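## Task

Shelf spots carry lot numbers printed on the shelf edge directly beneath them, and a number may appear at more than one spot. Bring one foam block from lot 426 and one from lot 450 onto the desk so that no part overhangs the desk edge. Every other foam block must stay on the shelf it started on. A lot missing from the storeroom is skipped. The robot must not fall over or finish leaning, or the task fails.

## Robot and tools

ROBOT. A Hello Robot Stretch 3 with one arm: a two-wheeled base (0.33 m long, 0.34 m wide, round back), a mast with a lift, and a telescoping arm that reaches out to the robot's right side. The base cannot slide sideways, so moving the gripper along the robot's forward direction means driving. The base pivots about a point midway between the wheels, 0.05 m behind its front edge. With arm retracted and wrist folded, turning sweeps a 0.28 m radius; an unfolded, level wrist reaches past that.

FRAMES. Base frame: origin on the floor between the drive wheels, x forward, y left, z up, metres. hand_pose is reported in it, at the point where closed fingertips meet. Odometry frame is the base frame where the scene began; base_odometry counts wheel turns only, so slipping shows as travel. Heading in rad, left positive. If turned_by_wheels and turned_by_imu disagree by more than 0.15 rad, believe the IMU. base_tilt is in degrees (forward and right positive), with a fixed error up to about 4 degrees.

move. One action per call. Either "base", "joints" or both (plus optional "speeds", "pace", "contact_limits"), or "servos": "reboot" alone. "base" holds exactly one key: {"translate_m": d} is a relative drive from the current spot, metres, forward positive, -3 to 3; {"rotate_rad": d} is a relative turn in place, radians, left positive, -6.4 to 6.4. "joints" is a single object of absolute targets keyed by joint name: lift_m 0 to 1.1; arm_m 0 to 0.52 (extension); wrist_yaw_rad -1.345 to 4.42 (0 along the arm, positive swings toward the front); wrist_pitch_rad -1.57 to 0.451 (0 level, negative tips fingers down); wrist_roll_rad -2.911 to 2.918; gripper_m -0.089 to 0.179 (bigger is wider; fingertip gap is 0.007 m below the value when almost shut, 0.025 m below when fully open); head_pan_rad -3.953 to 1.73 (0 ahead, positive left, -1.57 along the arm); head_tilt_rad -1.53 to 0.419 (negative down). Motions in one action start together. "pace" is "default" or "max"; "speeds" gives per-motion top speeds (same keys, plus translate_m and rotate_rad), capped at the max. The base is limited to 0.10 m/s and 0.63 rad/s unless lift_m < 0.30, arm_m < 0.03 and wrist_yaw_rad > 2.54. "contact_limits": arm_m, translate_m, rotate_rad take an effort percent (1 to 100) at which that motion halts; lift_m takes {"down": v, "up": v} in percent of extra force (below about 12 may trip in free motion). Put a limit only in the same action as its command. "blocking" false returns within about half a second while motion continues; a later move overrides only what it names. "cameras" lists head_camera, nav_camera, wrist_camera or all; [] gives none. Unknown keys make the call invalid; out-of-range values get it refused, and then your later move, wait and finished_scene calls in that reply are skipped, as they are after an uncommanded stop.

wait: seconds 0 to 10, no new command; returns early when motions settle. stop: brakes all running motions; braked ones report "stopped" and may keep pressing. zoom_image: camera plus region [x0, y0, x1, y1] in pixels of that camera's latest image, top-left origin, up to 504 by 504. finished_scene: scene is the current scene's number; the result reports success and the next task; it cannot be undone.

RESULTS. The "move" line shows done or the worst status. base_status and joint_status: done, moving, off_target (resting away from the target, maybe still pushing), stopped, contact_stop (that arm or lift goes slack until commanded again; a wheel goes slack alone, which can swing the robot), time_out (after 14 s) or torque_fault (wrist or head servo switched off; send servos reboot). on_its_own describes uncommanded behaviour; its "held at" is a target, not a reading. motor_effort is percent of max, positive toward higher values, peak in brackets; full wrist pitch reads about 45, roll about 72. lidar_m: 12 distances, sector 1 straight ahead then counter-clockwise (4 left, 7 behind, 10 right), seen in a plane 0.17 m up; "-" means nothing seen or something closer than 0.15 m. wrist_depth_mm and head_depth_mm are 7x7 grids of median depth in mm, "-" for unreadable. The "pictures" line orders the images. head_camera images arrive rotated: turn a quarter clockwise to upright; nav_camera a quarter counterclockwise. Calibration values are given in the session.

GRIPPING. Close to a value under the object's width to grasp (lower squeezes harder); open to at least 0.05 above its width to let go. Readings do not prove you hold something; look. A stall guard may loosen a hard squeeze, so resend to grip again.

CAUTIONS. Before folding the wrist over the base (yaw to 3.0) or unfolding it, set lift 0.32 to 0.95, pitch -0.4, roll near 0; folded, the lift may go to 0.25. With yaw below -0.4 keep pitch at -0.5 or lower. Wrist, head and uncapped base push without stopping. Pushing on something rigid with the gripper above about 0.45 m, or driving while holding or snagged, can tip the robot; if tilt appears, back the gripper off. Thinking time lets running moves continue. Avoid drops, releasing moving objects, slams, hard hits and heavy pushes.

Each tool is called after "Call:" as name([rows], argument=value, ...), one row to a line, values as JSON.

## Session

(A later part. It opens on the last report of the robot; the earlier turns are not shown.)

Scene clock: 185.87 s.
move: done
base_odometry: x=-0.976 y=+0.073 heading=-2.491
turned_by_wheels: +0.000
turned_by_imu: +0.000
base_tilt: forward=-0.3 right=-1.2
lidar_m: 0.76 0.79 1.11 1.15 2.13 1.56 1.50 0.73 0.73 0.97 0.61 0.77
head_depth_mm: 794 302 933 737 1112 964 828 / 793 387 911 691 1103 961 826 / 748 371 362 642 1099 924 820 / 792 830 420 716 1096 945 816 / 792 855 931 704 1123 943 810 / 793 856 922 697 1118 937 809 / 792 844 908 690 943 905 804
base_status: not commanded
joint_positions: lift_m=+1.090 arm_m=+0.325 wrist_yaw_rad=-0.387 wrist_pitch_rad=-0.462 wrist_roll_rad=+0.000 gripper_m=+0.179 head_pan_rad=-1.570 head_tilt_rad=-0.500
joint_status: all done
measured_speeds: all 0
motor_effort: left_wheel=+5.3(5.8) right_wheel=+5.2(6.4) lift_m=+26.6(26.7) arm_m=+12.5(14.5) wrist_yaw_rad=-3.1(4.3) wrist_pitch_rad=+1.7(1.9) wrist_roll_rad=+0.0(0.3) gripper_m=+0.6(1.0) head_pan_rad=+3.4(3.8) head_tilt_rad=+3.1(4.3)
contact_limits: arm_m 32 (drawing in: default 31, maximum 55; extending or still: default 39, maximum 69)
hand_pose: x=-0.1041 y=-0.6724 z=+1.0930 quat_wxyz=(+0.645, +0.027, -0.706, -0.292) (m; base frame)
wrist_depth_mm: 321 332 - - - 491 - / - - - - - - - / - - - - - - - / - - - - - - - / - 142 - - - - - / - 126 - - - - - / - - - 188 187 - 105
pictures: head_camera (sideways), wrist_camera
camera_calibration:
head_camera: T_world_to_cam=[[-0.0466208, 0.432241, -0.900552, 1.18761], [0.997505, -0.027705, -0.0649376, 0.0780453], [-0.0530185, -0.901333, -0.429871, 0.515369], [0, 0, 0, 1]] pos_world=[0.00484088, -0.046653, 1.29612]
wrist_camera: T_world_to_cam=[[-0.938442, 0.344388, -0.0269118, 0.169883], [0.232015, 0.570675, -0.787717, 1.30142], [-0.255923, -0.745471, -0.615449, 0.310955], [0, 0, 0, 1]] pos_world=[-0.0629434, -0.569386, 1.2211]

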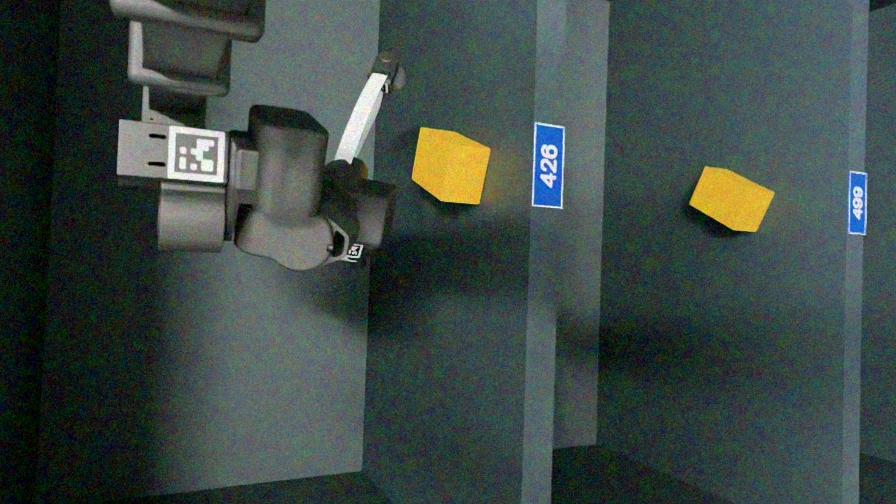

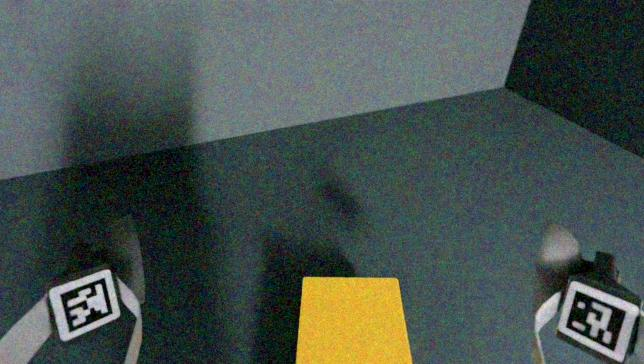

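Call:
move(joints={"arm_m": 0.31}, cameras=[])

Call:
move(joints={"lift_m": 1.006}, speeds={"lift_m": 0.05}, contact_limits={"lift_m": {"down": 14}}, cameras=["wrist_camera","head_camera"])

Scene clock: 212.07 s.
move: done
base_odometry: x=-0.976 y=+0.073 heading=-2.491
turned_by_wheels: +0.000
turned_by_imu: +0.000
base_tilt: forward=-0.3 right=-1.2
lidar_m: 0.76 0.79 1.11 1.15 2.13 1.56 1.51 0.73 0.73 0.97 0.61 0.77
head_depth_mm: 792 296 933 735 1112 967 830 / 793 357 901 689 1111 961 824 / 747 358 347 640 1095 925 817 / 792 834 385 713 1095 946 817 / 790 855 932 710 1117 942 812 / 793 854 917 698 1119 939 806 / 791 846 906 692 943 904 805
base_status: not commanded
joint_positions: lift_m=+1.090 arm_m=+0.310 wrist_yaw_rad=-0.387 wrist_pitch_rad=-0.462 wrist_roll_rad=+0.000 gripper_m=+0.179 head_pan_rad=-1.570 head_tilt_rad=-0.500
joint_status: all done
measured_speeds: all 0
motor_effort: left_wheel=+5.3(5.9) right_wheel=+5.6(6.2) lift_m=+27.0(28.1) arm_m=-12.0(13.5) wrist_yaw_rad=-2.2(4.0) wrist_pitch_rad=+1.7(1.9) wrist_roll_rad=+0.0(0.3) gripper_m=+0.9(1.1) head_pan_rad=+2.9(3.6) head_tilt_rad=+3.2(4.3)
hand_pose: x=-0.1041 y=-0.6574 z=+1.0930 quat_wxyz=(+0.645, +0.027, -0.706, -0.292) (m; base frame)
wrist_depth_mm: 331 - - - - 506 - / - - - - - - - / - - - - - - - / - - - - - - - / - 142 - - - - - / - 126 - - - - - / - - - 189 - - 105
pictures: none
No camera images: "cameras" was empty.

Scene clock: 214.27 s.
move: done
base_odometry: x=-0.976 y=+0.073 heading=-2.491
turned_by_wheels: +0.000
turned_by_imu: +0.000
base_tilt: forward=-0.3 right=-1.2
lidar_m: 0.76 0.79 1.11 1.15 2.13 1.56 1.51 0.73 0.72 0.97 0.61 0.77
head_depth_mm: 793 860 898 - 1115 968 825 / 793 856 412 647 1107 960 821 / 793 857 394 380 1099 923 820 / 789 856 896 475 1096 950 817 / 792 853 932 706 1123 944 811 / 791 856 921 700 1112 935 808 / 791 843 911 691 944 905 805
base_status: not commanded
joint_positions: lift_m=+1.006 arm_m=+0.310 wrist_yaw_rad=-0.387 wrist_pitch_rad=-0.462 wrist_roll_rad=+0.000 gripper_m=+0.179 head_pan_rad=-1.570 head_tilt_rad=-0.500
joint_status: all done
measured_speeds: all 0
motor_effort: left_wheel=+5.5(6.0) right_wheel=+5.5(6.3) lift_m=+25.6(27.2) arm_m=-9.5(12.2) wrist_yaw_rad=-2.5(4.2) wrist_pitch_rad=+1.8(1.9) wrist_roll_rad=+0.0(0.3) gripper_m=+0.8(1.2) head_pan_rad=+3.3(3.8) head_tilt_rad=+3.3(4.0)
contact_limits: lift_m down 14 (down: maximum 72; up: maximum 65)
hand_pose: x=-0.1041 y=-0.6574 z=+1.0090 quat_wxyz=(+0.645, +0.027, -0.706, -0.292) (m; base frame)
wrist_depth_mm: 330 - - - - - - / - - - - - - - / - - - - - - - / - - - 160 160 - - / - 143 - 139 134 - - / - 140 165 117 116 164 - / 144 146 146 123 122 147 107
pictures: head_camera (sideways), wrist_camera
camera_calibration:
head_camera: T_world_to_cam=[[-0.0466208, 0.432241, -0.900552, 1.18761], [0.997505, -0.027705, -0.0649376, 0.0780453], [-0.0530185, -0.901333, -0.429871, 0.515369], [0, 0, 0, 1]] pos_world=[0.00484088, -0.046653, 1.29612]
wrist_camera: T_world_to_cam=[[-0.938449, 0.344371, -0.0268833, 0.162412], [0.232004, 0.570746, -0.787669, 1.2266], [-0.255907, -0.745424, -0.615511, 0.270475], [0, 0, 0, 1]] pos_world=[-0.0629434, -0.554386, 1.137]

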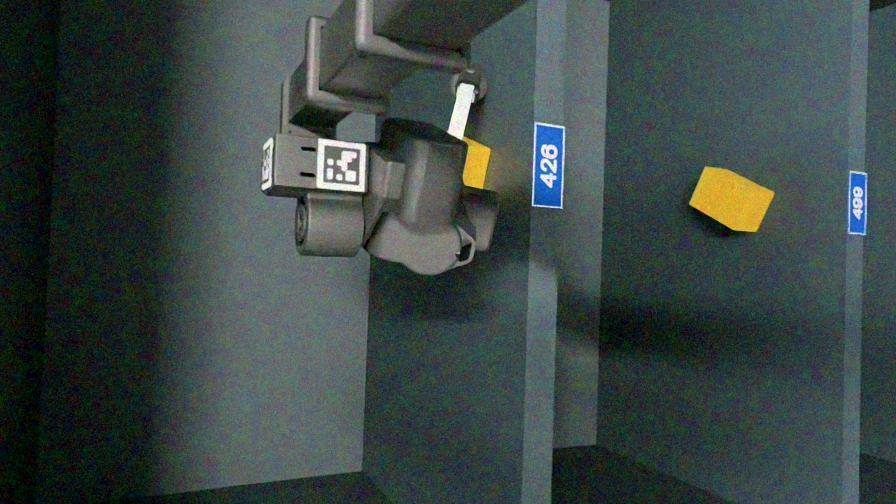

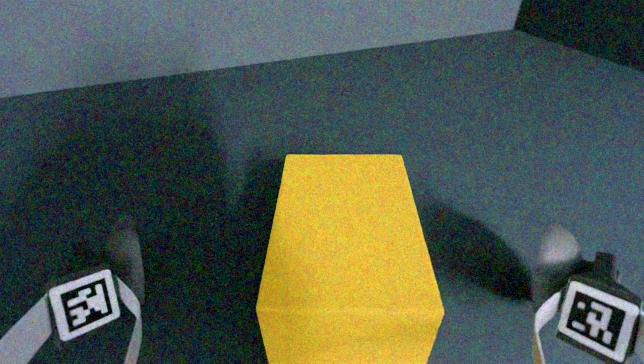

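Call:
move(joints={"gripper_m": 0.035}, cameras=[])

Call:
move(joints={"lift_m": 1.08}, cameras=["wrist_camera"])

Scene clock: 223.47 s.
move: done
base_odometry: x=-0.976 y=+0.073 heading=-2.491
turned_by_wheels: +0.000
turned_by_imu: +0.000
base_tilt: forward=-0.4 right=-1.3
lidar_m: 0.76 0.79 1.11 1.15 2.13 1.56 1.51 0.73 0.73 0.97 0.62 0.78
head_depth_mm: 792 857 899 - 1119 967 827 / 793 856 412 650 1103 959 824 / 793 854 394 380 1099 926 821 / 793 853 898 476 1093 948 817 / 792 855 929 709 1124 943 811 / 791 853 920 702 1113 936 808 / 790 846 902 693 944 906 802
base_status: not commanded
joint_positions: lift_m=+1.006 arm_m=+0.310 wrist_yaw_rad=-0.387 wrist_pitch_rad=-0.457 wrist_roll_rad=+0.000 gripper_m=+0.036 head_pan_rad=-1.570 head_tilt_rad=-0.500
joint_status: all done
measured_speeds: all 0
motor_effort: left_wheel=+5.0(5.8) right_wheel=+5.6(6.3) lift_m=+22.0(29.8) arm_m=-4.5(6.9) wrist_yaw_rad=-2.4(3.9) wrist_pitch_rad=+1.0(1.9) wrist_roll_rad=+0.1(0.3) gripper_m=-18.7(90.5) head_pan_rad=+2.7(3.7) head_tilt_rad=+3.1(3.8)
contact_limits: lift_m down 14 (down: maximum 72; up: maximum 65)
hand_pose: x=-0.1044 y=-0.6580 z=+1.0100 quat_wxyz=(+0.645, +0.025, -0.706, -0.290) (m; base frame)
wrist_depth_mm: 330 - - - - - - / - - - - - - - / - - - - - - - / - - - 164 163 - - / - - 149 137 141 - - / - 164 125 118 124 160 164 / 152 144 137 124 126 124 148
pictures: none
No camera images: "cameras" was empty.

Scene clock: 224.97 s.
move: done
base_odometry: x=-0.976 y=+0.073 heading=-2.491
turned_by_wheels: +0.000
turned_by_imu: +0.000
base_tilt: forward=-0.3 right=-1.2
lidar_m: 0.76 0.79 1.11 1.15 2.13 1.56 1.50 0.73 0.72 0.97 0.62 0.77
head_depth_mm: 792 297 946 738 1116 964 828 / 793 357 901 687 1107 959 827 / 791 361 347 642 1093 929 816 / 792 837 388 713 1093 946 816 / 793 855 929 708 1119 942 811 / 792 856 922 698 1113 936 809 / 791 845 908 691 944 904 803
base_status: not commanded
joint_positions: lift_m=+1.080 arm_m=+0.310 wrist_yaw_rad=-0.387 wrist_pitch_rad=-0.464 wrist_roll_rad=+0.000 gripper_m=+0.036 head_pan_rad=-1.570 head_tilt_rad=-0.500
joint_status: all done
measured_speeds: all 0
motor_effort: left_wheel=+5.3(5.9) right_wheel=+5.5(6.2) lift_m=+28.4(31.9) arm_m=-3.1(5.2) wrist_yaw_rad=-3.0(3.6) wrist_pitch_rad=+2.0(2.2) wrist_roll_rad=+0.1(0.3) gripper_m=-19.4(19.4) head_pan_rad=+3.0(4.0) head_tilt_rad=+3.1(3.8)
hand_pose: x=-0.1040 y=-0.6571 z=+1.0825 quat_wxyz=(+0.644, +0.027, -0.706, -0.292) (m; base frame)
wrist_depth_mm: 332 - - - - 502 - / - - - - - - - / - - - - - - - / - - - 169 161 - - / - - 149 139 143 - - / - - 125 118 124 - - / - - 125 122 118 105 -
pictures: wrist_camera
camera_calibration:
wrist_camera: T_world_to_cam=[[-0.938436, 0.344397, -0.0270033, 0.164556], [0.232602, 0.572141, -0.78648, 1.2841], [-0.255412, -0.744342, -0.617025, 0.318363], [0, 0, 0, 1]] pos_world=[-0.0629444, -0.554388, 1.2108]

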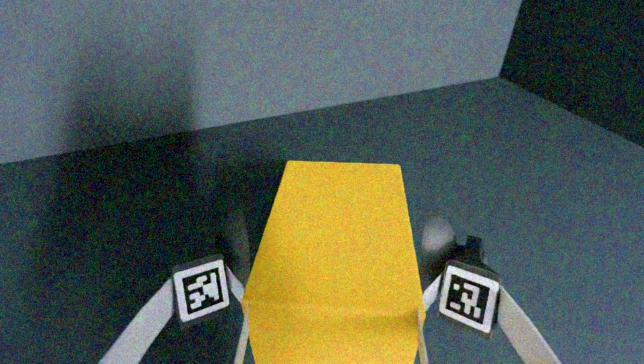

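Call:
move(joints={"arm_m": 0.0, "head_pan_rad": 0.7, "head_tilt_rad": -0.3}, cameras=["head_camera","nav_camera"])

Call:
move(joints={"head_pan_rad": 1.2, "lift_m": 0.9}, cameras=["head_camera"])

Scene clock: 237.77 s.
move: done
base_odometry: x=-0.976 y=+0.073 heading=-2.491
turned_by_wheels: +0.000
turned_by_imu: +0.000
base_tilt: forward=-0.3 right=-1.2
lidar_m: 0.76 0.79 1.11 1.15 2.13 1.56 1.50 0.73 0.72 0.97 0.62 0.77
head_depth_mm: 669 689 711 737 765 794 825 / 715 742 767 797 828 863 893 / 774 802 836 869 907 946 992 / 823 862 899 934 987 1036 1094 / 941 979 1034 1082 1143 1198 1269 / 1038 1090 1150 1218 1278 1359 1406 / 1151 1219 1294 1389 1371 1577 1532
base_status: not commanded
joint_positions: lift_m=+1.080 arm_m=+0.001 wrist_yaw_rad=-0.387 wrist_pitch_rad=-0.464 wrist_roll_rad=+0.000 gripper_m=+0.036 head_pan_rad=+0.702 head_tilt_rad=-0.299
joint_status: all done
measured_speeds: all 0
motor_effort: left_wheel=+5.4(5.8) right_wheel=+5.3(6.4) lift_m=+25.3(25.9) arm_m=-12.5(15.1) wrist_yaw_rad=-2.3(4.0) wrist_pitch_rad=+2.1(2.2) wrist_roll_rad=+0.1(0.3) gripper_m=-19.2(19.5) head_pan_rad=-3.7(6.0) head_tilt_rad=-3.6(8.3)
hand_pose: x=-0.1040 y=-0.3477 z=+1.0825 quat_wxyz=(+0.644, +0.027, -0.706, -0.292) (m; base frame)
wrist_depth_mm: - - - - - - - / - - - - - - - / - - - - - - - / - - - 168 162 - - / - - 149 139 144 - - / - - 125 118 124 777 - / - - 124 122 119 123 -
pictures: head_camera (sideways), nav_camera (sideways)
camera_calibration:
head_camera: T_world_to_cam=[[-0.155926, -0.192529, -0.968824, 1.27743], [-0.612827, 0.788087, -0.057982, 0.0788752], [0.774681, 0.584681, -0.24087, 0.264314], [0, 0, 0, 1]] pos_world=[0.0427625, 0.0292434, 1.30585]
nav_camera: T_world_to_cam=[[0.19422, 0.186571, 0.963052, -1.21164], [0.656545, -0.754162, 0.0136968, 0.0283391], [0.728853, 0.629627, -0.268966, 0.298835], [0, 0, 0, 1]] pos_world=[-0.00108848, 0.0592743, 1.24686]

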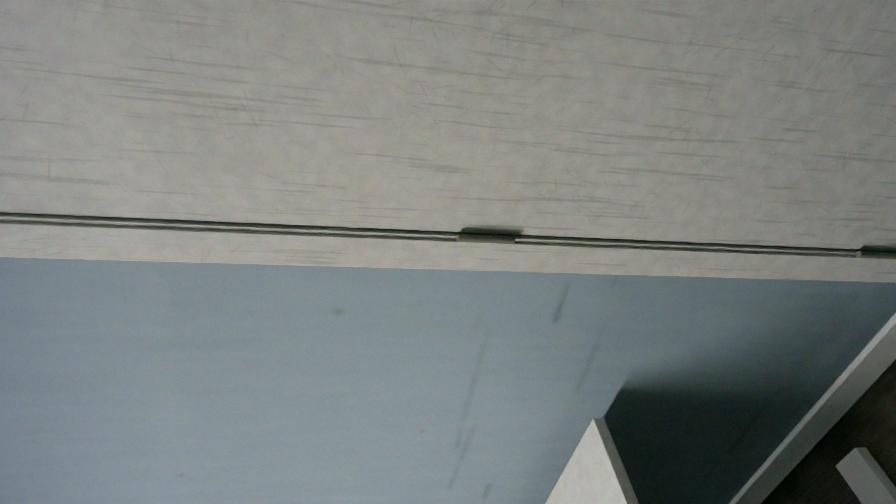

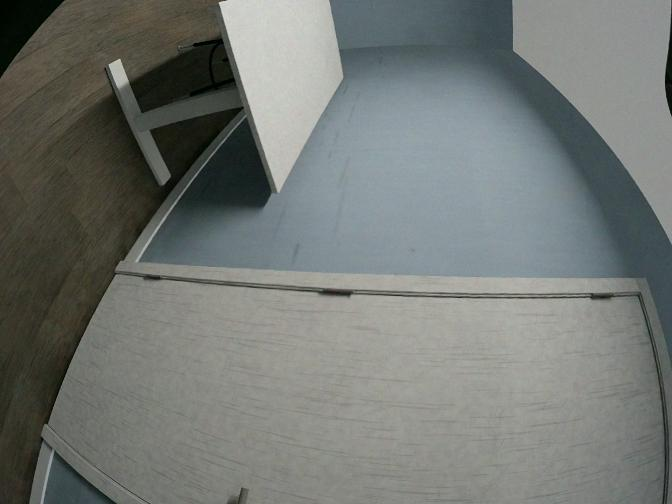

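Scene clock: 240.23 s.
move: done
base_odometry: x=-0.976 y=+0.073 heading=-2.491
turned_by_wheels: +0.000
turned_by_imu: +0.000
base_tilt: forward=-0.3 right=-1.2
lidar_m: 0.76 0.79 1.11 1.15 2.13 1.56 1.51 0.73 0.73 0.97 0.61 0.78
head_depth_mm: 1038 1049 1071 1088 1111 1140 1154 / 1214 1237 1260 1288 1307 1355 1371 / 1454 1500 1534 1573 1426 1664 1532 / 1836 1913 1962 1940 1321 1922 1537 / 2506 2595 2728 2334 1301 1280 1359 / 3193 3384 3515 2310 1296 1830 1514 / 3113 3227 3393 2273 1277 1811 1520
base_status: not commanded
joint_positions: lift_m=+0.900 arm_m=+0.001 wrist_yaw_rad=-0.387 wrist_pitch_rad=-0.464 wrist_roll_rad=+0.000 gripper_m=+0.036 head_pan_rad=+1.203 head_tilt_rad=-0.300
joint_status: all done
measured_speeds: all 0
motor_effort: left_wheel=+5.3(5.8) right_wheel=+4.9(6.7) lift_m=+24.3(27.1) arm_m=-10.6(12.9) wrist_yaw_rad=-2.5(4.1) wrist_pitch_rad=+2.3(2.3) wrist_roll_rad=-0.1(0.3) gripper_m=-18.9(19.5) head_pan_rad=-3.0(5.1) head_tilt_rad=-3.4(4.3)
hand_pose: x=-0.1040 y=-0.3476 z=+0.9024 quat_wxyz=(+0.644, +0.028, -0.706, -0.293) (m; base frame)
wrist_depth_mm: - - 249 - - - - / - - - - 840 - - / - - - - - - - / - - - 169 177 - - / - - 149 139 144 623 - / - - 125 118 124 - - / - - 124 122 120 118 -
pictures: head_camera (sideways)
camera_calibration:
head_camera: T_world_to_cam=[[-0.0448701, -0.245058, -0.96847, 1.27626], [-0.916032, 0.396892, -0.0579874, 0.0807367], [0.398588, 0.884547, -0.242289, 0.268465], [0, 0, 0, 1]] pos_world=[0.0242161, 0.0432429, 1.30574]

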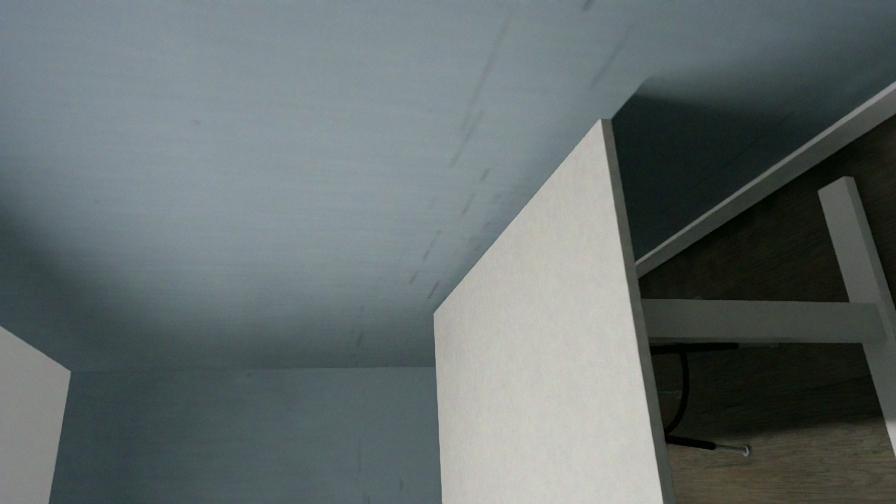

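Call:
move(base={"translate_m": -0.55}, cameras=[])

Call:
move(base={"rotate_rad": 1.59}, joints={"head_pan_rad": -0.9, "head_tilt_rad": -0.5}, cameras=["head_camera"])

Scene clock: 272.63 s.
move: done
base_odometry: x=-0.539 y=+0.407 heading=-2.491
turned_by_wheels: +0.000
turned_by_imu: +0.000
base_tilt: forward=-0.4 right=-1.3
lidar_m: 1.31 1.35 1.39 3.73 1.36 1.00 0.96 1.00 1.00 0.52 1.01 1.01
head_depth_mm: 1771 1773 1820 1855 1674 1870 1564 / 2089 2118 2155 2125 1440 1517 1547 / 2494 2543 2623 2424 1414 1922 1511 / 2873 3282 3310 2384 1619 1965 1536 / 3158 3495 3662 3675 2877 1974 1523 / 3201 3362 3488 3717 2830 1965 1516 / 3060 3227 3358 3527 2795 1975 1520
base_status: done
joint_positions: lift_m=+0.900 arm_m=+0.001 wrist_yaw_rad=-0.387 wrist_pitch_rad=-0.464 wrist_roll_rad=+0.000 gripper_m=+0.036 head_pan_rad=+1.200 head_tilt_rad=-0.300
joint_status: not commanded
measured_speeds: all 0
motor_effort: left_wheel=-5.2(11.5) right_wheel=-5.9(11.2) lift_m=+27.0(30.1) arm_m=-5.0(9.2) wrist_yaw_rad=-2.1(4.5) wrist_pitch_rad=+2.2(2.3) wrist_roll_rad=-0.3(0.3) gripper_m=-18.8(19.6) head_pan_rad=-2.7(3.6) head_tilt_rad=-2.7(4.2)
hand_pose: x=-0.1040 y=-0.3476 z=+0.9024 quat_wxyz=(+0.644, +0.028, -0.706, -0.293) (m; base frame)
wrist_depth_mm: - 233 - - - 887 - / - - - - - 974 - / - - - - - - - / - - - 169 162 - - / - - 149 139 144 - - / - - 125 118 124 - 942 / - - 124 122 118 118 -
pictures: none
No camera images: "cameras" was empty.

Scene clock: 276.27 s.
move: done
base_odometry: x=-0.539 y=+0.407 heading=-0.901
turned_by_wheels: +1.590
turned_by_imu: +1.563
base_tilt: forward=-0.3 right=-1.1
lidar_m: 3.71 1.35 0.99 0.96 1.00 1.00 0.52 1.01 1.02 1.31 1.36 1.39
head_depth_mm: 1126 1189 1272 1353 1456 1533 1326 / 1216 1279 1361 1474 1584 1631 1316 / 1303 1390 1495 1619 1752 1610 1302 / 1403 1506 1624 1770 1892 1604 1309 / 1515 1651 1783 1950 2052 1580 1293 / 1658 1826 1930 1491 1701 1579 1291 / 1829 2015 2075 1375 2030 1522 1284
base_status: done
joint_positions: lift_m=+0.900 arm_m=+0.001 wrist_yaw_rad=-0.388 wrist_pitch_rad=-0.464 wrist_roll_rad=+0.000 gripper_m=+0.036 head_pan_rad=-0.901 head_tilt_rad=-0.501
joint_status: all done
measured_speeds: all 0
motor_effort: left_wheel=-8.6(12.7) right_wheel=+8.8(12.5) lift_m=+26.0(27.6) arm_m=-10.4(10.4) wrist_yaw_rad=-2.5(4.5) wrist_pitch_rad=+2.3(2.3) wrist_roll_rad=+0.0(0.3) gripper_m=-18.8(19.5) head_pan_rad=+3.5(4.4) head_tilt_rad=+4.1(7.7)
hand_pose: x=-0.1040 y=-0.3476 z=+0.9024 quat_wxyz=(+0.644, +0.028, -0.706, -0.293) (m; base frame)
wrist_depth_mm: - - - - - - - / - - - - - - - / - - - - - - - / - - - 169 175 - - / - - 151 139 149 - - / - - 125 118 124 - 572 / - - 128 122 119 105 -
pictures: head_camera (sideways)
camera_calibration:
head_camera: T_world_to_cam=[[-0.304851, 0.310759, -0.900275, 1.18886], [0.799911, 0.596596, -0.0649308, 0.0792613], [0.516922, -0.739934, -0.430452, 0.51265], [0, 0, 0, 1]] pos_world=[0.0340211, -0.0374079, 1.29611]

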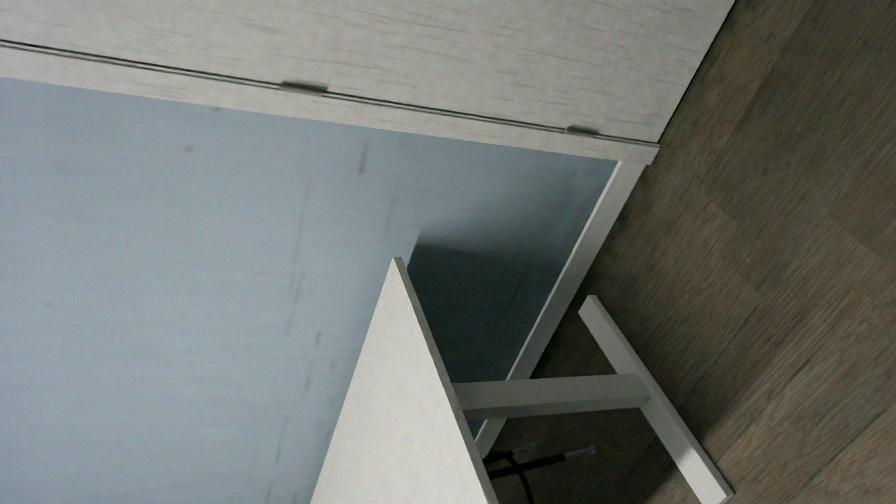

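Call:
move(base={"translate_m": 1.3}, joints={"head_pan_rad": -1.57}, cameras=["head_camera"])

Scene clock: 297.47 s.
move: done
base_odometry: x=+0.268 y=-0.613 heading=-0.901
turned_by_wheels: +0.000
turned_by_imu: +0.000
base_tilt: forward=-0.3 right=-1.2
lidar_m: 2.47 1.34 0.98 0.95 0.99 1.36 1.80 1.86 1.39 0.86 0.77 1.38
head_depth_mm: 1105 1196 1296 1425 1556 736 - / 1098 1188 1298 1386 950 729 - / 1101 1194 1297 1350 939 749 - / 1100 1194 1296 1334 931 743 1302 / 1099 1196 1295 1326 926 738 1301 / 1105 1186 1299 1301 919 736 1291 / 1106 1190 1304 1290 915 731 1257
base_status: done
joint_positions: lift_m=+0.900 arm_m=+0.001 wrist_yaw_rad=-0.388 wrist_pitch_rad=-0.464 wrist_roll_rad=+0.000 gripper_m=+0.036 head_pan_rad=-1.570 head_tilt_rad=-0.500
joint_status: all done
measured_speeds: all 0
motor_effort: left_wheel=+4.6(9.4) right_wheel=+5.2(14.0) lift_m=+25.5(25.9) arm_m=-10.5(12.9) wrist_yaw_rad=-2.1(4.4) wrist_pitch_rad=+2.1(2.4) wrist_roll_rad=-0.1(0.4) gripper_m=-19.1(19.6) head_pan_rad=+3.9(4.7) head_tilt_rad=+3.5(5.4)
hand_pose: x=-0.1040 y=-0.3476 z=+0.9024 quat_wxyz=(+0.644, +0.028, -0.706, -0.293) (m; base frame)
wrist_depth_mm: - - - - - - - / - - - - - - - / - - - - - - - / - - - 169 - - - / - - 149 139 148 - - / - - 125 118 124 - - / - - 128 122 122 124 -
pictures: head_camera (sideways)
camera_calibration:
head_camera: T_world_to_cam=[[-0.0466225, 0.4322, -0.900572, 1.18763], [0.997505, -0.0277038, -0.0649363, 0.0780437], [-0.0530148, -0.901352, -0.42983, 0.515315], [0, 0, 0, 1]] pos_world=[0.00484088, -0.0466531, 1.29612]

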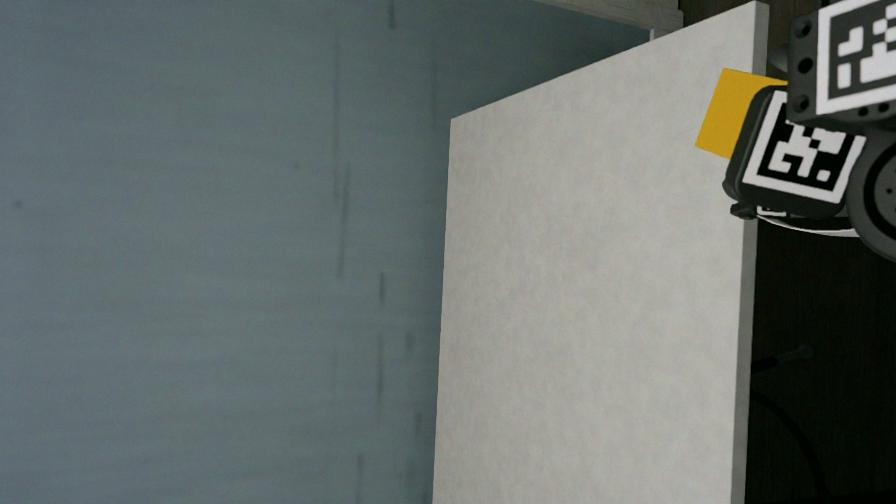

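Call:
move(joints={"arm_m": 0.37, "lift_m": 0.86}, cameras=[])

Call:
move(joints={"lift_m": 0.79}, cameras=[])

Call:
move(joints={"lift_m": 0.70}, speeds={"lift_m": 0.03}, contact_limits={"lift_m": {"down": 14}}, cameras=["head_camera"])

Scene clock: 310.93 s.
move: done
base_odometry: x=+0.268 y=-0.613 heading=-0.901
turned_by_wheels: +0.000
turned_by_imu: +0.000
base_tilt: forward=-0.3 right=-1.2
lidar_m: 2.47 1.34 0.98 0.95 0.99 1.36 1.80 1.85 1.38 0.86 0.77 1.38
head_depth_mm: 1100 1193 1297 1426 1526 299 - / 1101 1193 1295 1397 383 682 1317 / 1102 1190 1301 525 529 723 1248 / 1098 1196 1301 1334 826 745 1306 / 1099 1187 1303 1327 930 739 1296 / 1107 1192 1299 1308 919 735 1287 / 1104 1195 1301 1294 912 730 1257
base_status: not commanded
joint_positions: lift_m=+0.860 arm_m=+0.370 wrist_yaw_rad=-0.388 wrist_pitch_rad=-0.465 wrist_roll_rad=+0.000 gripper_m=+0.036 head_pan_rad=-1.570 head_tilt_rad=-0.500
joint_status: all done
measured_speeds: all 0
motor_effort: left_wheel=+4.5(5.2) right_wheel=+5.2(6.4) lift_m=+28.1(31.3) arm_m=+13.2(15.1) wrist_yaw_rad=-3.1(4.2) wrist_pitch_rad=+2.3(2.4) wrist_roll_rad=-0.2(0.3) gripper_m=-18.8(19.5) head_pan_rad=+3.2(4.0) head_tilt_rad=+2.6(3.9)
hand_pose: x=-0.1040 y=-0.7170 z=+0.8623 quat_wxyz=(+0.644, +0.028, -0.706, -0.293) (m; base frame)
wrist_depth_mm: - - - - - - - / - - - - - - - / - - - - - - - / - - - 169 414 - - / - - 149 139 144 - - / - - 125 118 124 - - / - - 125 122 118 105 -
pictures: none
No camera images: "cameras" was empty.

Scene clock: 312.40 s.
move: done
base_odometry: x=+0.268 y=-0.613 heading=-0.901
turned_by_wheels: +0.000
turned_by_imu: +0.000
base_tilt: forward=-0.3 right=-1.3
lidar_m: 2.46 1.33 0.98 0.95 0.99 1.36 1.81 1.85 1.38 0.86 0.77 1.37
head_depth_mm: 1105 1195 1306 1420 1560 733 307 / 1106 1193 1297 1380 874 371 359 / 1099 1192 1293 1357 530 722 1242 / 1104 1193 1303 1334 561 719 1310 / 1104 1195 1296 1320 927 737 1308 / 1108 1194 1290 1307 919 735 1294 / 1104 1195 1295 1296 910 731 1259
base_status: not commanded
joint_positions: lift_m=+0.790 arm_m=+0.370 wrist_yaw_rad=-0.388 wrist_pitch_rad=-0.465 wrist_roll_rad=+0.000 gripper_m=+0.036 head_pan_rad=-1.570 head_tilt_rad=-0.500
joint_status: all done
measured_speeds: all 0
motor_effort: left_wheel=+4.8(5.1) right_wheel=+5.1(6.2) lift_m=+24.0(28.5) arm_m=+11.6(13.3) wrist_yaw_rad=-2.0(3.7) wrist_pitch_rad=+2.3(2.4) wrist_roll_rad=-0.3(0.3) gripper_m=-19.1(19.6) head_pan_rad=+2.7(4.0) head_tilt_rad=+2.1(3.0)
hand_pose: x=-0.1040 y=-0.7170 z=+0.7923 quat_wxyz=(+0.644, +0.028, -0.706, -0.293) (m; base frame)
wrist_depth_mm: - - - - - - - / - - - - - - - / - - - - - - - / - - - 169 161 - - / - - 149 140 144 - - / - - 125 118 124 - - / - - 125 122 118 105 -
pictures: none
No camera images: "cameras" was empty.

Scene clock: 315.83 s.
move: done
base_odometry: x=+0.268 y=-0.613 heading=-0.901
turned_by_wheels: +0.000
turned_by_imu: +0.015
base_tilt: forward=-0.8 right=-2.0
lidar_m: 2.46 1.31 0.97 0.95 0.99 1.38 1.80 1.83 1.38 0.86 0.77 1.38
head_depth_mm: 1119 1197 1305 1420 1554 745 1336 / 1118 1204 1305 1396 967 694 389 / 1117 1199 1309 1375 962 572 1252 / 1122 1208 1319 1382 954 609 1317 / 1126 1213 1312 1371 954 755 1312 / 1123 1216 1314 1357 945 749 1309 / 1125 1215 1316 1348 937 748 1277
base_status: not commanded
joint_positions: lift_m=+0.700 arm_m=+0.370 wrist_yaw_rad=-0.398 wrist_pitch_rad=-0.351 wrist_roll_rad=-0.002 gripper_m=+0.036 head_pan_rad=-1.570 head_tilt_rad=-0.500
joint_status: all done
measured_speeds: all 0
on_its_own: wrist_pitch_rad is at rest, and its effort (-18.7) is outside its rest range (-8 to +12)
motor_effort: left_wheel=+0.4(4.9) right_wheel=+0.0(6.2) lift_m=+8.9(26.7) arm_m=+4.5(12.1) wrist_yaw_rad=+5.1(10.4) wrist_pitch_rad=-18.7(18.9) wrist_roll_rad=+0.8(0.9) gripper_m=-19.1(19.4) head_pan_rad=+3.2(3.9) head_tilt_rad=+2.1(3.4)
contact_limits: lift_m down 14 (down: maximum 72; up: maximum 65)
hand_pose: x=-0.1115 y=-0.7292 z=+0.7280 quat_wxyz=(+0.659, -0.016, -0.706, -0.259) (m; base frame)
wrist_depth_mm: - - - - - - - / - - - - - - - / - - - - - - - / - - - 174 173 - - / - - 149 140 145 - - / - - 125 117 120 - - / - - 122 120 115 106 -
pictures: head_camera (sideways)
camera_calibration:
head_camera: T_world_to_cam=[[-0.0466225, 0.4322, -0.900572, 1.18763], [0.997505, -0.0277038, -0.0649363, 0.0780437], [-0.0530148, -0.901352, -0.42983, 0.515315], [0, 0, 0, 1]] pos_world=[0.00484088, -0.0466531, 1.29612]

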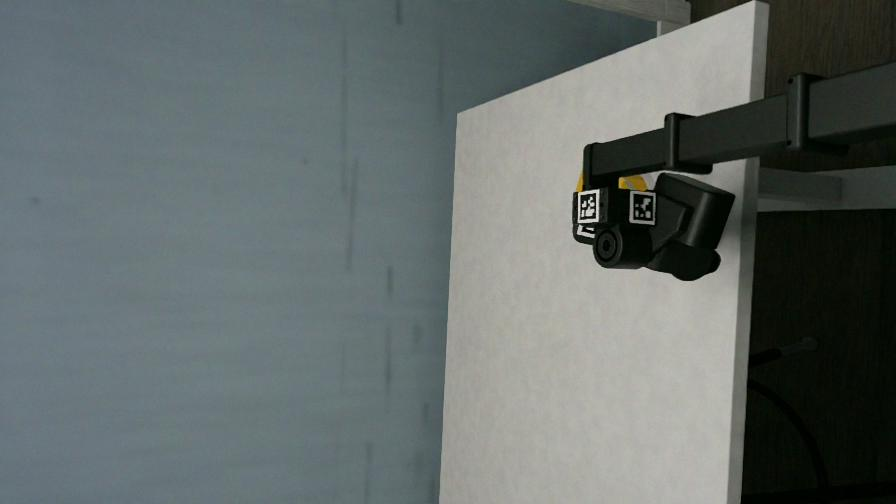

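Call:
move(joints={"lift_m": 0.735}, speeds={"lift_m": 0.03}, cameras=[])

Scene clock: 322.20 s.
move: done
base_odometry: x=+0.268 y=-0.613 heading=-0.902
turned_by_wheels: +0.000
turned_by_imu: -0.003
base_tilt: forward=-0.4 right=-1.0
lidar_m: 2.47 1.32 0.98 0.95 0.99 1.37 1.81 1.83 1.38 0.86 0.77 1.37
head_depth_mm: 1102 1186 1288 1413 1552 733 1320 / 1102 1181 1289 1378 950 451 363 / 1101 1196 1301 1369 584 679 1244 / 1103 1193 1303 1333 681 693 1312 / 1105 1194 1296 1314 926 739 1294 / 1103 1191 1303 1303 920 736 1289 / 1110 1194 1298 1288 914 732 1256
base_status: not commanded
joint_positions: lift_m=+0.735 arm_m=+0.370 wrist_yaw_rad=-0.394 wrist_pitch_rad=-0.453 wrist_roll_rad=-0.002 gripper_m=+0.036 head_pan_rad=-1.570 head_tilt_rad=-0.500
joint_status: all done
measured_speeds: all 0
motor_effort: left_wheel=-3.6(4.1) right_wheel=+3.3(3.9) lift_m=+28.7(29.3) arm_m=+7.5(14.4) wrist_yaw_rad=+4.1(18.8) wrist_pitch_rad=+0.0(18.7) wrist_roll_rad=+0.7(1.1) gripper_m=-19.0(19.1) head_pan_rad=+3.0(4.0) head_tilt_rad=+1.1(2.3)
hand_pose: x=-0.1060 y=-0.7179 z=+0.7400 quat_wxyz=(+0.646, +0.021, -0.706, -0.291) (m; base frame)
wrist_depth_mm: - - - - - - - / - - - - - - - / - - - - - - - / - - - 165 163 - - / - - 148 141 141 - - / - - 125 117 121 - - / - - 124 123 118 106 -
pictures: none
No camera images: "cameras" was empty.

Pitch nearly relaxed, so it's just resting. Release.

Call:
move(joints={"gripper_m": 0.179}, cameras=[])

Call:
move(joints={"lift_m": 0.88}, cameras=[])

Call:
move(joints={"arm_m": 0.0}, cameras=["head_camera"])

Call:
move(joints={"wrist_yaw_rad": 3.0, "wrist_pitch_rad": -0.4, "gripper_m": 0.037, "head_pan_rad": 0.0, "head_tilt_rad": -0.3}, cameras=["head_camera", "nav_camera"])

Scene clock: 331.33 s.
move: done
base_odometry: x=+0.268 y=-0.613 heading=-0.902
turned_by_wheels: +0.000
turned_by_imu: +0.000
base_tilt: forward=-0.2 right=-1.3
lidar_m: 2.46 1.32 0.98 0.95 0.99 1.37 1.81 1.83 1.37 0.86 0.77 1.37
head_depth_mm: 1103 1189 1289 1417 1556 733 1326 / 1098 1185 1299 1382 950 451 362 / 1102 1192 1293 1366 585 678 1245 / 1102 1197 1294 1340 681 693 1300 / 1109 1194 1301 1316 930 739 1305 / 1108 1196 1298 1305 922 735 1289 / 1108 1194 1307 1292 910 729 1258
base_status: not commanded
joint_positions: lift_m=+0.735 arm_m=+0.370 wrist_yaw_rad=-0.393 wrist_pitch_rad=-0.461 wrist_roll_rad=-0.002 gripper_m=+0.179 head_pan_rad=-1.570 head_tilt_rad=-0.500
joint_status: all done
measured_speeds: all 0
motor_effort: left_wheel=-4.0(4.5) right_wheel=+3.3(4.2) lift_m=+28.2(28.7) arm_m=-8.6(12.9) wrist_yaw_rad=+2.3(4.7) wrist_pitch_rad=+1.6(1.6) wrist_roll_rad=+0.8(1.0) gripper_m=+0.6(84.5) head_pan_rad=+3.2(3.9) head_tilt_rad=+0.6(1.7)
hand_pose: x=-0.1053 y=-0.7170 z=+0.7382 quat_wxyz=(+0.645, +0.025, -0.706, -0.293) (m; base frame)
wrist_depth_mm: - - - - - - - / - - - - - - - / - - - - - - - / - - - 160 161 - - / - 142 - 139 134 - - / - 126 - 117 116 - - / - - - 125 119 - 105
pictures: none
No camera images: "cameras" was empty.

Scene clock: 333.50 s.
move: done
base_odometry: x=+0.268 y=-0.613 heading=-0.902
turned_by_wheels: +0.000
turned_by_imu: +0.000
base_tilt: forward=-0.4 right=-1.1
lidar_m: 2.46 1.32 0.98 0.95 0.99 1.38 1.81 1.84 1.37 0.86 0.77 1.38
head_depth_mm: 1099 1187 1293 1414 350 - - / 1099 1187 1291 1366 365 702 1320 / 1104 1190 1291 506 799 726 1258 / 1102 1194 1301 1184 827 746 1299 / 1105 1197 1307 1322 926 738 1298 / 1107 1192 1300 1308 923 733 1289 / 1106 1201 1304 1295 911 729 1251
base_status: not commanded
joint_positions: lift_m=+0.880 arm_m=+0.370 wrist_yaw_rad=-0.393 wrist_pitch_rad=-0.462 wrist_roll_rad=-0.002 gripper_m=+0.179 head_pan_rad=-1.570 head_tilt_rad=-0.500
joint_status: all done
measured_speeds: all 0
motor_effort: left_wheel=-4.2(4.4) right_wheel=+2.8(4.1) lift_m=+29.0(32.2) arm_m=-4.6(9.5) wrist_yaw_rad=+1.8(3.5) wrist_pitch_rad=+1.7(1.8) wrist_roll_rad=+0.6(0.9) gripper_m=+0.3(1.3) head_pan_rad=+2.8(4.0) head_tilt_rad=+0.5(1.7)
hand_pose: x=-0.1052 y=-0.7169 z=+0.8830 quat_wxyz=(+0.645, +0.025, -0.706, -0.293) (m; base frame)
wrist_depth_mm: - - - - - - - / - - - - - - - / - - - - - - - / - - - - - - - / - 143 - - - - - / - 126 - - - - - / - - - - - - 105
pictures: none
No camera images: "cameras" was empty.

Scene clock: 337.43 s.
move: done
base_odometry: x=+0.268 y=-0.613 heading=-0.902
turned_by_wheels: +0.000
turned_by_imu: +0.000
base_tilt: forward=-0.4 right=-1.3
lidar_m: 2.46 1.32 0.98 0.95 0.99 1.37 1.81 1.83 1.38 0.86 0.77 1.38
head_depth_mm: 1098 1189 1298 1418 1547 736 1393 / 1100 1189 1296 1388 947 726 - / 1105 1187 1294 1365 946 723 283 / 1107 1193 1296 1327 935 718 1274 / 1106 1192 1296 1316 927 739 1300 / 1106 1201 1305 1306 922 734 1294 / 1109 1196 1305 1296 913 731 1254
base_status: not commanded
joint_positions: lift_m=+0.880 arm_m=+0.001 wrist_yaw_rad=-0.393 wrist_pitch_rad=-0.462 wrist_roll_rad=-0.002 gripper_m=+0.179 head_pan_rad=-1.570 head_tilt_rad=-0.500
joint_status: all done
measured_speeds: all 0
motor_effort: left_wheel=-4.1(4.4) right_wheel=+3.4(4.5) lift_m=+24.4(29.7) arm_m=-11.5(14.0) wrist_yaw_rad=+1.5(3.3) wrist_pitch_rad=+1.8(1.9) wrist_roll_rad=+0.8(1.0) gripper_m=+0.3(1.2) head_pan_rad=+3.2(3.9) head_tilt_rad=+0.0(1.6)
hand_pose: x=-0.1052 y=-0.3475 z=+0.8830 quat_wxyz=(+0.645, +0.025, -0.706, -0.293) (m; base frame)
wrist_depth_mm: - - - - - - - / - - - - - - - / - - - - - - - / - - - - - - - / - 143 - - - - - / - 140 - - - - - / - - - - - - 105
pictures: head_camera (sideways)
camera_calibration:
head_camera: T_world_to_cam=[[-0.0466225, 0.4322, -0.900572, 1.18763], [0.997505, -0.0277038, -0.0649363, 0.0780437], [-0.0530148, -0.901352, -0.42983, 0.515315], [0, 0, 0, 1]] pos_world=[0.00484088, -0.0466531, 1.29612]

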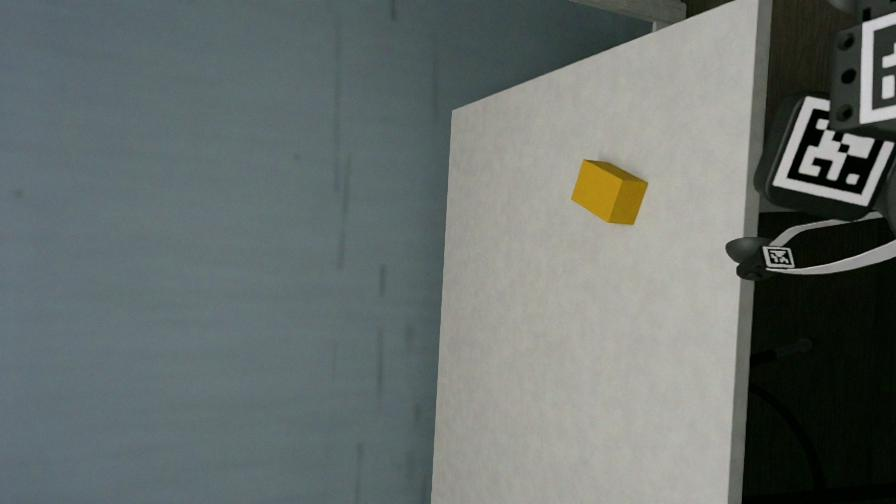

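Scene clock: 340.13 s.
move: done
base_odometry: x=+0.268 y=-0.613 heading=-0.902
turned_by_wheels: +0.000
turned_by_imu: +0.000
base_tilt: forward=-0.3 right=-1.2
lidar_m: 2.46 1.32 0.98 0.95 0.99 1.38 1.81 1.83 1.38 0.86 0.77 1.38
head_depth_mm: 2129 2232 2317 2473 2562 2058 1568 / 2142 2238 2330 2468 2556 2012 1559 / 2130 2240 2343 2421 2564 2015 1547 / 2150 2239 2353 2454 2566 2011 1547 / 2134 2232 2333 2467 2568 2003 1530 / 2120 2232 2336 2452 2571 1981 1528 / 2158 2244 2337 2457 2557 1982 1527
base_status: not commanded
joint_positions: lift_m=+0.880 arm_m=+0.001 wrist_yaw_rad=+2.997 wrist_pitch_rad=-0.421 wrist_roll_rad=-0.002 gripper_m=+0.037 head_pan_rad=+0.004 head_tilt_rad=-0.298
joint_status: all done
measured_speeds: all 0
motor_effort: left_wheel=-3.3(4.5) right_wheel=+3.2(4.0) lift_m=+29.5(29.6) arm_m=-8.0(12.5) wrist_yaw_rad=+1.9(4.8) wrist_pitch_rad=+3.4(6.4) wrist_roll_rad=+0.8(1.0) gripper_m=+0.4(82.3) head_pan_rad=-3.3(5.5) head_tilt_rad=+1.7(8.3)
hand_pose: x=+0.0110 y=+0.0761 z=+0.8919 quat_wxyz=(+0.198, +0.699, +0.098, +0.680) (m; base frame)
wrist_depth_mm: - 137 - - - 986 - / - 148 - - - - - / - 162 - - - - - / - 187 - - - - - / - - 206 - - - - / - - 129 - 129 - - / - - 264 - - - -
pictures: head_camera (sideways), nav_camera (sideways)
camera_calibration:
head_camera: T_world_to_cam=[[-0.242476, -0.0472335, -0.969007, 1.27815], [0.0369179, 0.997641, -0.0578673, 0.0747611], [0.969455, -0.0498051, -0.240161, 0.262247], [0, 0, 0, 1]] pos_world=[0.0529261, -0.00115182, 1.30585]
nav_camera: T_world_to_cam=[[0.268024, 0.0181371, 0.963241, -1.21232], [0.0184385, -0.999736, 0.0136937, 0.0322771], [0.963236, 0.0140904, -0.268288, 0.296513], [0, 0, 0, 1]] pos_world=[0.038723, 0.0500784, 1.24686]

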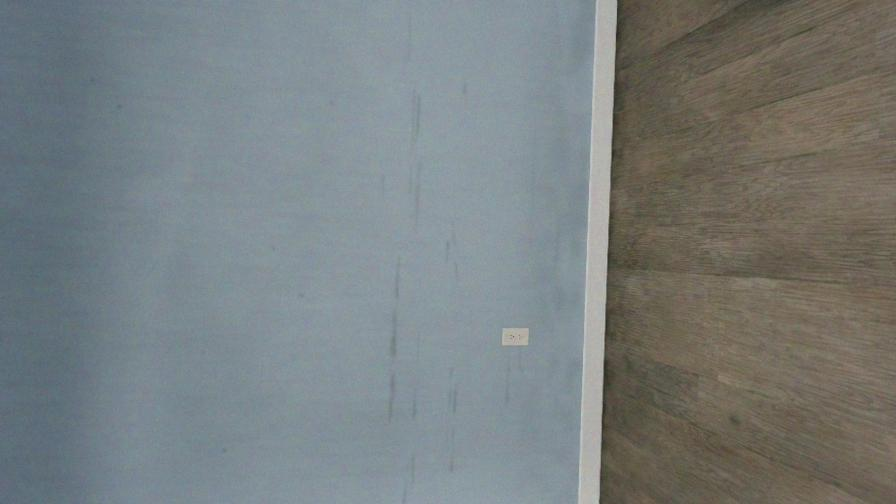

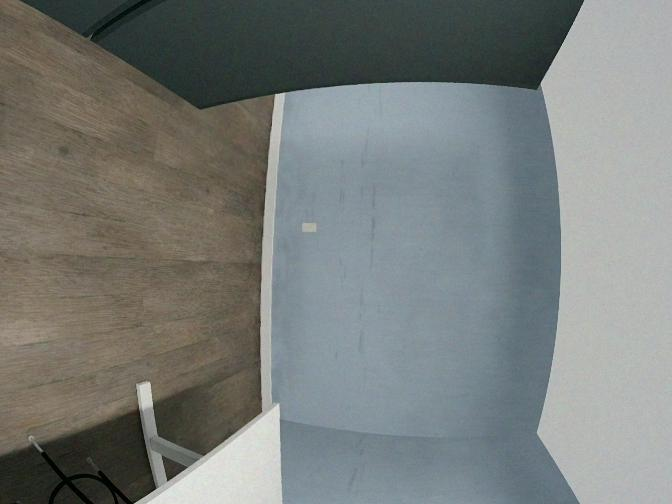

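Call:
move(joints={"lift_m": 0.285}, pace="max", cameras=[])

Call:
move(base={"translate_m": 1.97}, pace="max", cameras=[])

Call:
move(base={"rotate_rad": 1.57}, pace="max", cameras=["nav_camera"])

Scene clock: 356.43 s.
move: done
base_odometry: x=+0.268 y=-0.613 heading=-0.902
turned_by_wheels: +0.000
turned_by_imu: +0.000
base_tilt: forward=-0.4 right=-1.2
lidar_m: 2.46 1.32 0.98 0.95 0.99 1.37 1.81 1.84 1.38 0.86 0.77 1.38
head_depth_mm: 2129 2228 2336 2447 2563 2063 1560 / 2156 2233 2332 2445 2577 2034 1549 / 2135 2236 2359 2441 2572 2006 1546 / 2137 2227 2331 2456 2571 1997 1537 / 2140 2242 2335 2461 2571 1987 1527 / 2155 2235 2355 2473 2547 1977 1529 / 2147 2244 2329 2475 2519 1975 1526
base_status: not commanded
joint_positions: lift_m=+0.285 arm_m=+0.001 wrist_yaw_rad=+2.997 wrist_pitch_rad=-0.420 wrist_roll_rad=-0.002 gripper_m=+0.037 head_pan_rad=+0.000 head_tilt_rad=-0.300
joint_status: all done
measured_speeds: all 0
motor_effort: left_wheel=-3.9(4.5) right_wheel=+3.3(4.2) lift_m=+26.2(29.7) arm_m=+3.4(4.1) wrist_yaw_rad=+2.6(3.5) wrist_pitch_rad=+3.1(3.5) wrist_roll_rad=+0.6(1.0) gripper_m=+0.4(0.9) head_pan_rad=-2.9(3.8) head_tilt_rad=-3.3(4.6)
hand_pose: x=+0.0110 y=+0.0763 z=+0.2973 quat_wxyz=(+0.197, +0.699, +0.098, +0.680) (m; base frame)
wrist_depth_mm: - 137 - - - 964 - / - 148 - - - - - / 917 162 862 908 899 875 869 / 726 188 662 707 720 698 701 / 610 584 207 573 567 582 578 / 515 512 129 304 128 506 497 / 438 284 261 273 429 437 434
pictures: none
No camera images: "cameras" was empty.

Scene clock: 364.43 s.
move: done
base_odometry: x=+1.490 y=-2.158 heading=-0.902
turned_by_wheels: +0.000
turned_by_imu: +0.002
base_tilt: forward=-0.1 right=-1.3
lidar_m: 0.51 0.54 0.75 2.20 1.16 1.32 3.72 1.28 1.26 1.38 0.71 0.53
head_depth_mm: 413 432 453 478 503 533 564 / 414 433 454 478 504 533 565 / 413 433 455 478 504 534 567 / 413 434 455 478 504 535 567 / 414 434 455 479 504 533 568 / 414 434 456 479 506 534 567 / 415 435 456 479 506 534 567
base_status: done
joint_positions: lift_m=+0.285 arm_m=+0.001 wrist_yaw_rad=+2.998 wrist_pitch_rad=-0.420 wrist_roll_rad=-0.002 gripper_m=+0.037 head_pan_rad=+0.000 head_tilt_rad=-0.301
joint_status: not commanded
measured_speeds: all 0
motor_effort: left_wheel=-2.4(9.8) right_wheel=+7.1(17.0) lift_m=+24.8(29.2) arm_m=+11.2(12.6) wrist_yaw_rad=+2.3(3.3) wrist_pitch_rad=+3.2(3.4) wrist_roll_rad=+0.8(1.0) gripper_m=+0.5(0.9) head_pan_rad=-3.0(3.6) head_tilt_rad=+3.2(4.1)
hand_pose: x=+0.0109 y=+0.0763 z=+0.2973 quat_wxyz=(+0.197, +0.699, +0.098, +0.680) (m; base frame)
wrist_depth_mm: - 137 - - - - - / - 148 - - - - - / 878 163 856 908 903 853 - / 731 188 660 717 709 709 - / 601 579 207 570 565 586 583 / 513 515 129 304 128 502 495 / 437 284 262 274 427 435 433
pictures: none
No camera images: "cameras" was empty.

Scene clock: 366.57 s.
move: done
base_odometry: x=+1.490 y=-2.158 heading=+0.668
turned_by_wheels: +1.570
turned_by_imu: +1.538
base_tilt: forward=-0.3 right=-1.2
lidar_m: 2.00 1.04 1.29 3.53 1.90 1.26 1.38 0.73 0.53 0.52 0.54 0.73
head_depth_mm: 1463 1437 1413 1377 1357 1339 1322 / 2027 2109 2042 2004 1936 1854 1557 / 2056 2130 2249 2381 2467 2004 1542 / 2049 2140 2257 2378 2483 2005 1534 / 2055 2142 2267 2353 2492 2001 1535 / 2041 2157 2242 2357 2471 1975 1519 / 2035 2157 2243 2352 2421 1886 1464
base_status: done
joint_positions: lift_m=+0.285 arm_m=+0.001 wrist_yaw_rad=+2.998 wrist_pitch_rad=-0.420 wrist_roll_rad=-0.002 gripper_m=+0.037 head_pan_rad=+0.000 head_tilt_rad=-0.301
joint_status: not commanded
measured_speeds: all 0
motor_effort: left_wheel=-5.1(15.3) right_wheel=+9.2(14.3) lift_m=+25.3(25.5) arm_m=+1.6(12.3) wrist_yaw_rad=+2.3(2.7) wrist_pitch_rad=+3.3(3.3) wrist_roll_rad=+0.6(1.0) gripper_m=+0.2(1.0) head_pan_rad=-2.7(3.4) head_tilt_rad=+5.0(5.0)
hand_pose: x=+0.0109 y=+0.0763 z=+0.2973 quat_wxyz=(+0.197, +0.699, +0.098, +0.680) (m; base frame)
wrist_depth_mm: - 137 - - - - - / - 148 - - - - - / 871 163 860 904 909 865 875 / 736 187 670 709 710 697 700 / 605 578 207 572 569 582 587 / 516 512 129 306 129 500 497 / 437 283 262 273 427 438 434
pictures: nav_camera (sideways)
camera_calibration:
nav_camera: T_world_to_cam=[[0.271178, 0.0170531, 0.962378, -1.21119], [0.0143454, -0.999804, 0.013674, 0.0322417], [0.962422, 0.0100976, -0.271369, 0.300572], [0, 0, 0, 1]] pos_world=[0.0387072, 0.0498547, 1.24674]

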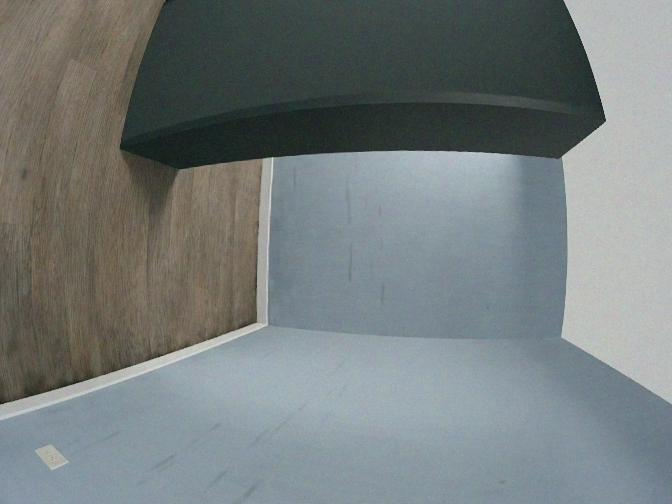

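Call:
move(base={"translate_m": 1.9}, pace="max", cameras=[])

Call:
move(base={"rotate_rad": -1.59}, joints={"head_pan_rad": -2.4, "head_tilt_rad": -0.35}, pace="max", cameras=["head_camera", "nav_camera"])

Scene clock: 386.43 s.
move: done
base_odometry: x=+2.982 y=-0.982 heading=+0.668
turned_by_wheels: +0.000
turned_by_imu: +0.001
base_tilt: forward=-0.3 right=-1.2
lidar_m: 0.48 0.50 0.69 1.91 0.74 0.73 2.01 0.73 0.54 0.52 0.54 0.50
head_depth_mm: 389 407 427 451 475 503 533 / 389 407 427 449 474 502 532 / 388 406 427 448 474 500 531 / 388 406 426 448 472 500 530 / 387 404 425 447 471 498 528 / 387 404 425 446 470 497 528 / 385 404 423 446 470 496 527
base_status: done
joint_positions: lift_m=+0.285 arm_m=+0.001 wrist_yaw_rad=+2.998 wrist_pitch_rad=-0.420 wrist_roll_rad=-0.002 gripper_m=+0.037 head_pan_rad=+0.000 head_tilt_rad=-0.299
joint_status: not commanded
measured_speeds: all 0
motor_effort: left_wheel=+1.3(9.5) right_wheel=+5.4(17.3) lift_m=+27.5(28.3) arm_m=-9.4(12.9) wrist_yaw_rad=+0.9(3.7) wrist_pitch_rad=+3.2(3.3) wrist_roll_rad=+0.8(1.0) gripper_m=+0.3(0.9) head_pan_rad=-2.0(3.4) head_tilt_rad=+2.2(6.0)
hand_pose: x=+0.0109 y=+0.0763 z=+0.2973 quat_wxyz=(+0.197, +0.699, +0.098, +0.680) (m; base frame)
wrist_depth_mm: - 137 - - - - 513 / - 147 - - - - 515 / - 163 864 903 891 796 522 / 705 188 665 723 706 704 532 / 599 576 206 578 562 584 537 / 518 515 129 304 129 505 500 / 435 286 261 274 431 439 434
pictures: none
No camera images: "cameras" was empty.

Scene clock: 388.83 s.
move: done
base_odometry: x=+2.982 y=-0.982 heading=-0.922
turned_by_wheels: -1.590
turned_by_imu: -1.559
base_tilt: forward=-0.3 right=-1.3
lidar_m: 0.52 0.54 0.50 0.48 0.50 0.69 1.93 0.74 0.73 2.00 0.73 0.54
head_depth_mm: 1247 1277 1347 1424 1580 1775 1485 / 1336 1349 1449 1444 1526 1628 1446 / 1398 1323 1553 1108 1584 1233 1393 / 1251 1037 1400 1080 1481 1121 1350 / 619 653 691 738 788 845 913 / 683 727 773 830 891 956 1046 / 768 817 883 957 1037 1137 1258
base_status: done
joint_positions: lift_m=+0.285 arm_m=+0.001 wrist_yaw_rad=+2.998 wrist_pitch_rad=-0.420 wrist_roll_rad=-0.002 gripper_m=+0.037 head_pan_rad=-2.408 head_tilt_rad=-0.350
joint_status: all done
measured_speeds: translate_m=+0.000 rotate_rad=+0.000 lift_m=+0.000 arm_m=+0.000 wrist_yaw_rad=+0.000 wrist_pitch_rad=+0.000 wrist_roll_rad=+0.000 head_pan_rad=+0.024 head_tilt_rad=+0.000
motor_effort: left_wheel=+4.5(15.7) right_wheel=-8.2(15.3) lift_m=+28.3(28.9) arm_m=-11.8(13.0) wrist_yaw_rad=+1.2(3.5) wrist_pitch_rad=+3.2(3.3) wrist_roll_rad=+0.8(0.9) gripper_m=+0.6(1.0) head_pan_rad=+3.6(4.5) head_tilt_rad=-4.0(7.9)
hand_pose: x=+0.0109 y=+0.0763 z=+0.2973 quat_wxyz=(+0.197, +0.699, +0.098, +0.680) (m; base frame)
wrist_depth_mm: 452 137 475 490 500 511 521 / 492 148 513 527 538 539 - / 533 162 171 - - - - / - 178 188 - - 651 - / 579 555 207 574 574 586 579 / 513 515 129 305 129 494 499 / 438 283 262 273 432 434 431
pictures: head_camera (sideways), nav_camera (sideways)
camera_calibration:
head_camera: T_world_to_cam=[[0.186567, 0.230336, -0.955059, 1.25732], [0.639555, -0.766408, -0.0599039, 0.0737093], [-0.745763, -0.599637, -0.290299, 0.337973], [0, 0, 0, 1]] pos_world=[-0.0296687, -0.0304552, 1.30335]
nav_camera: T_world_to_cam=[[-0.224759, -0.225424, 0.947981, -1.18939], [-0.680391, 0.732736, 0.0129246, 0.0374594], [-0.697533, -0.642092, -0.318065, 0.371416], [0, 0, 0, 1]] pos_world=[0.0172368, -0.0570805, 1.24517]

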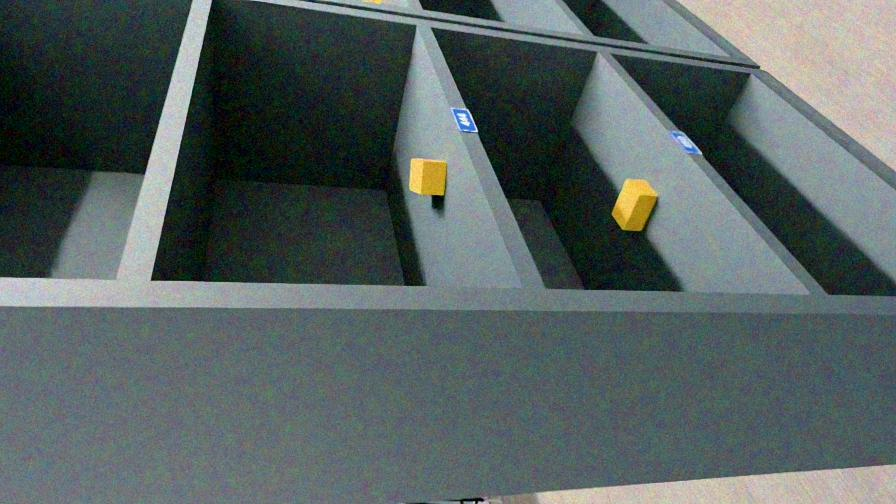

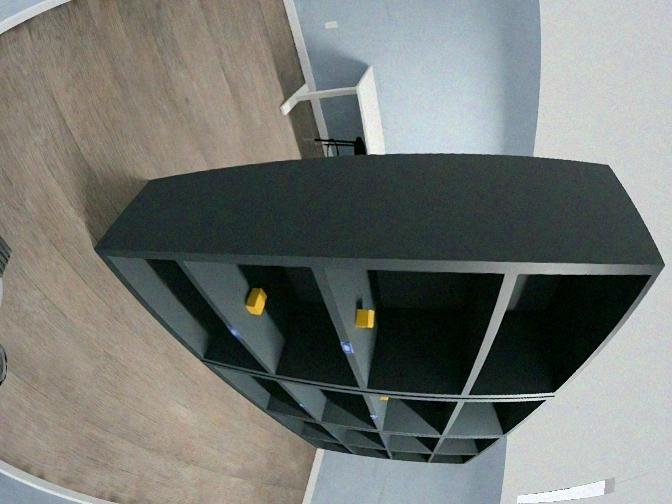

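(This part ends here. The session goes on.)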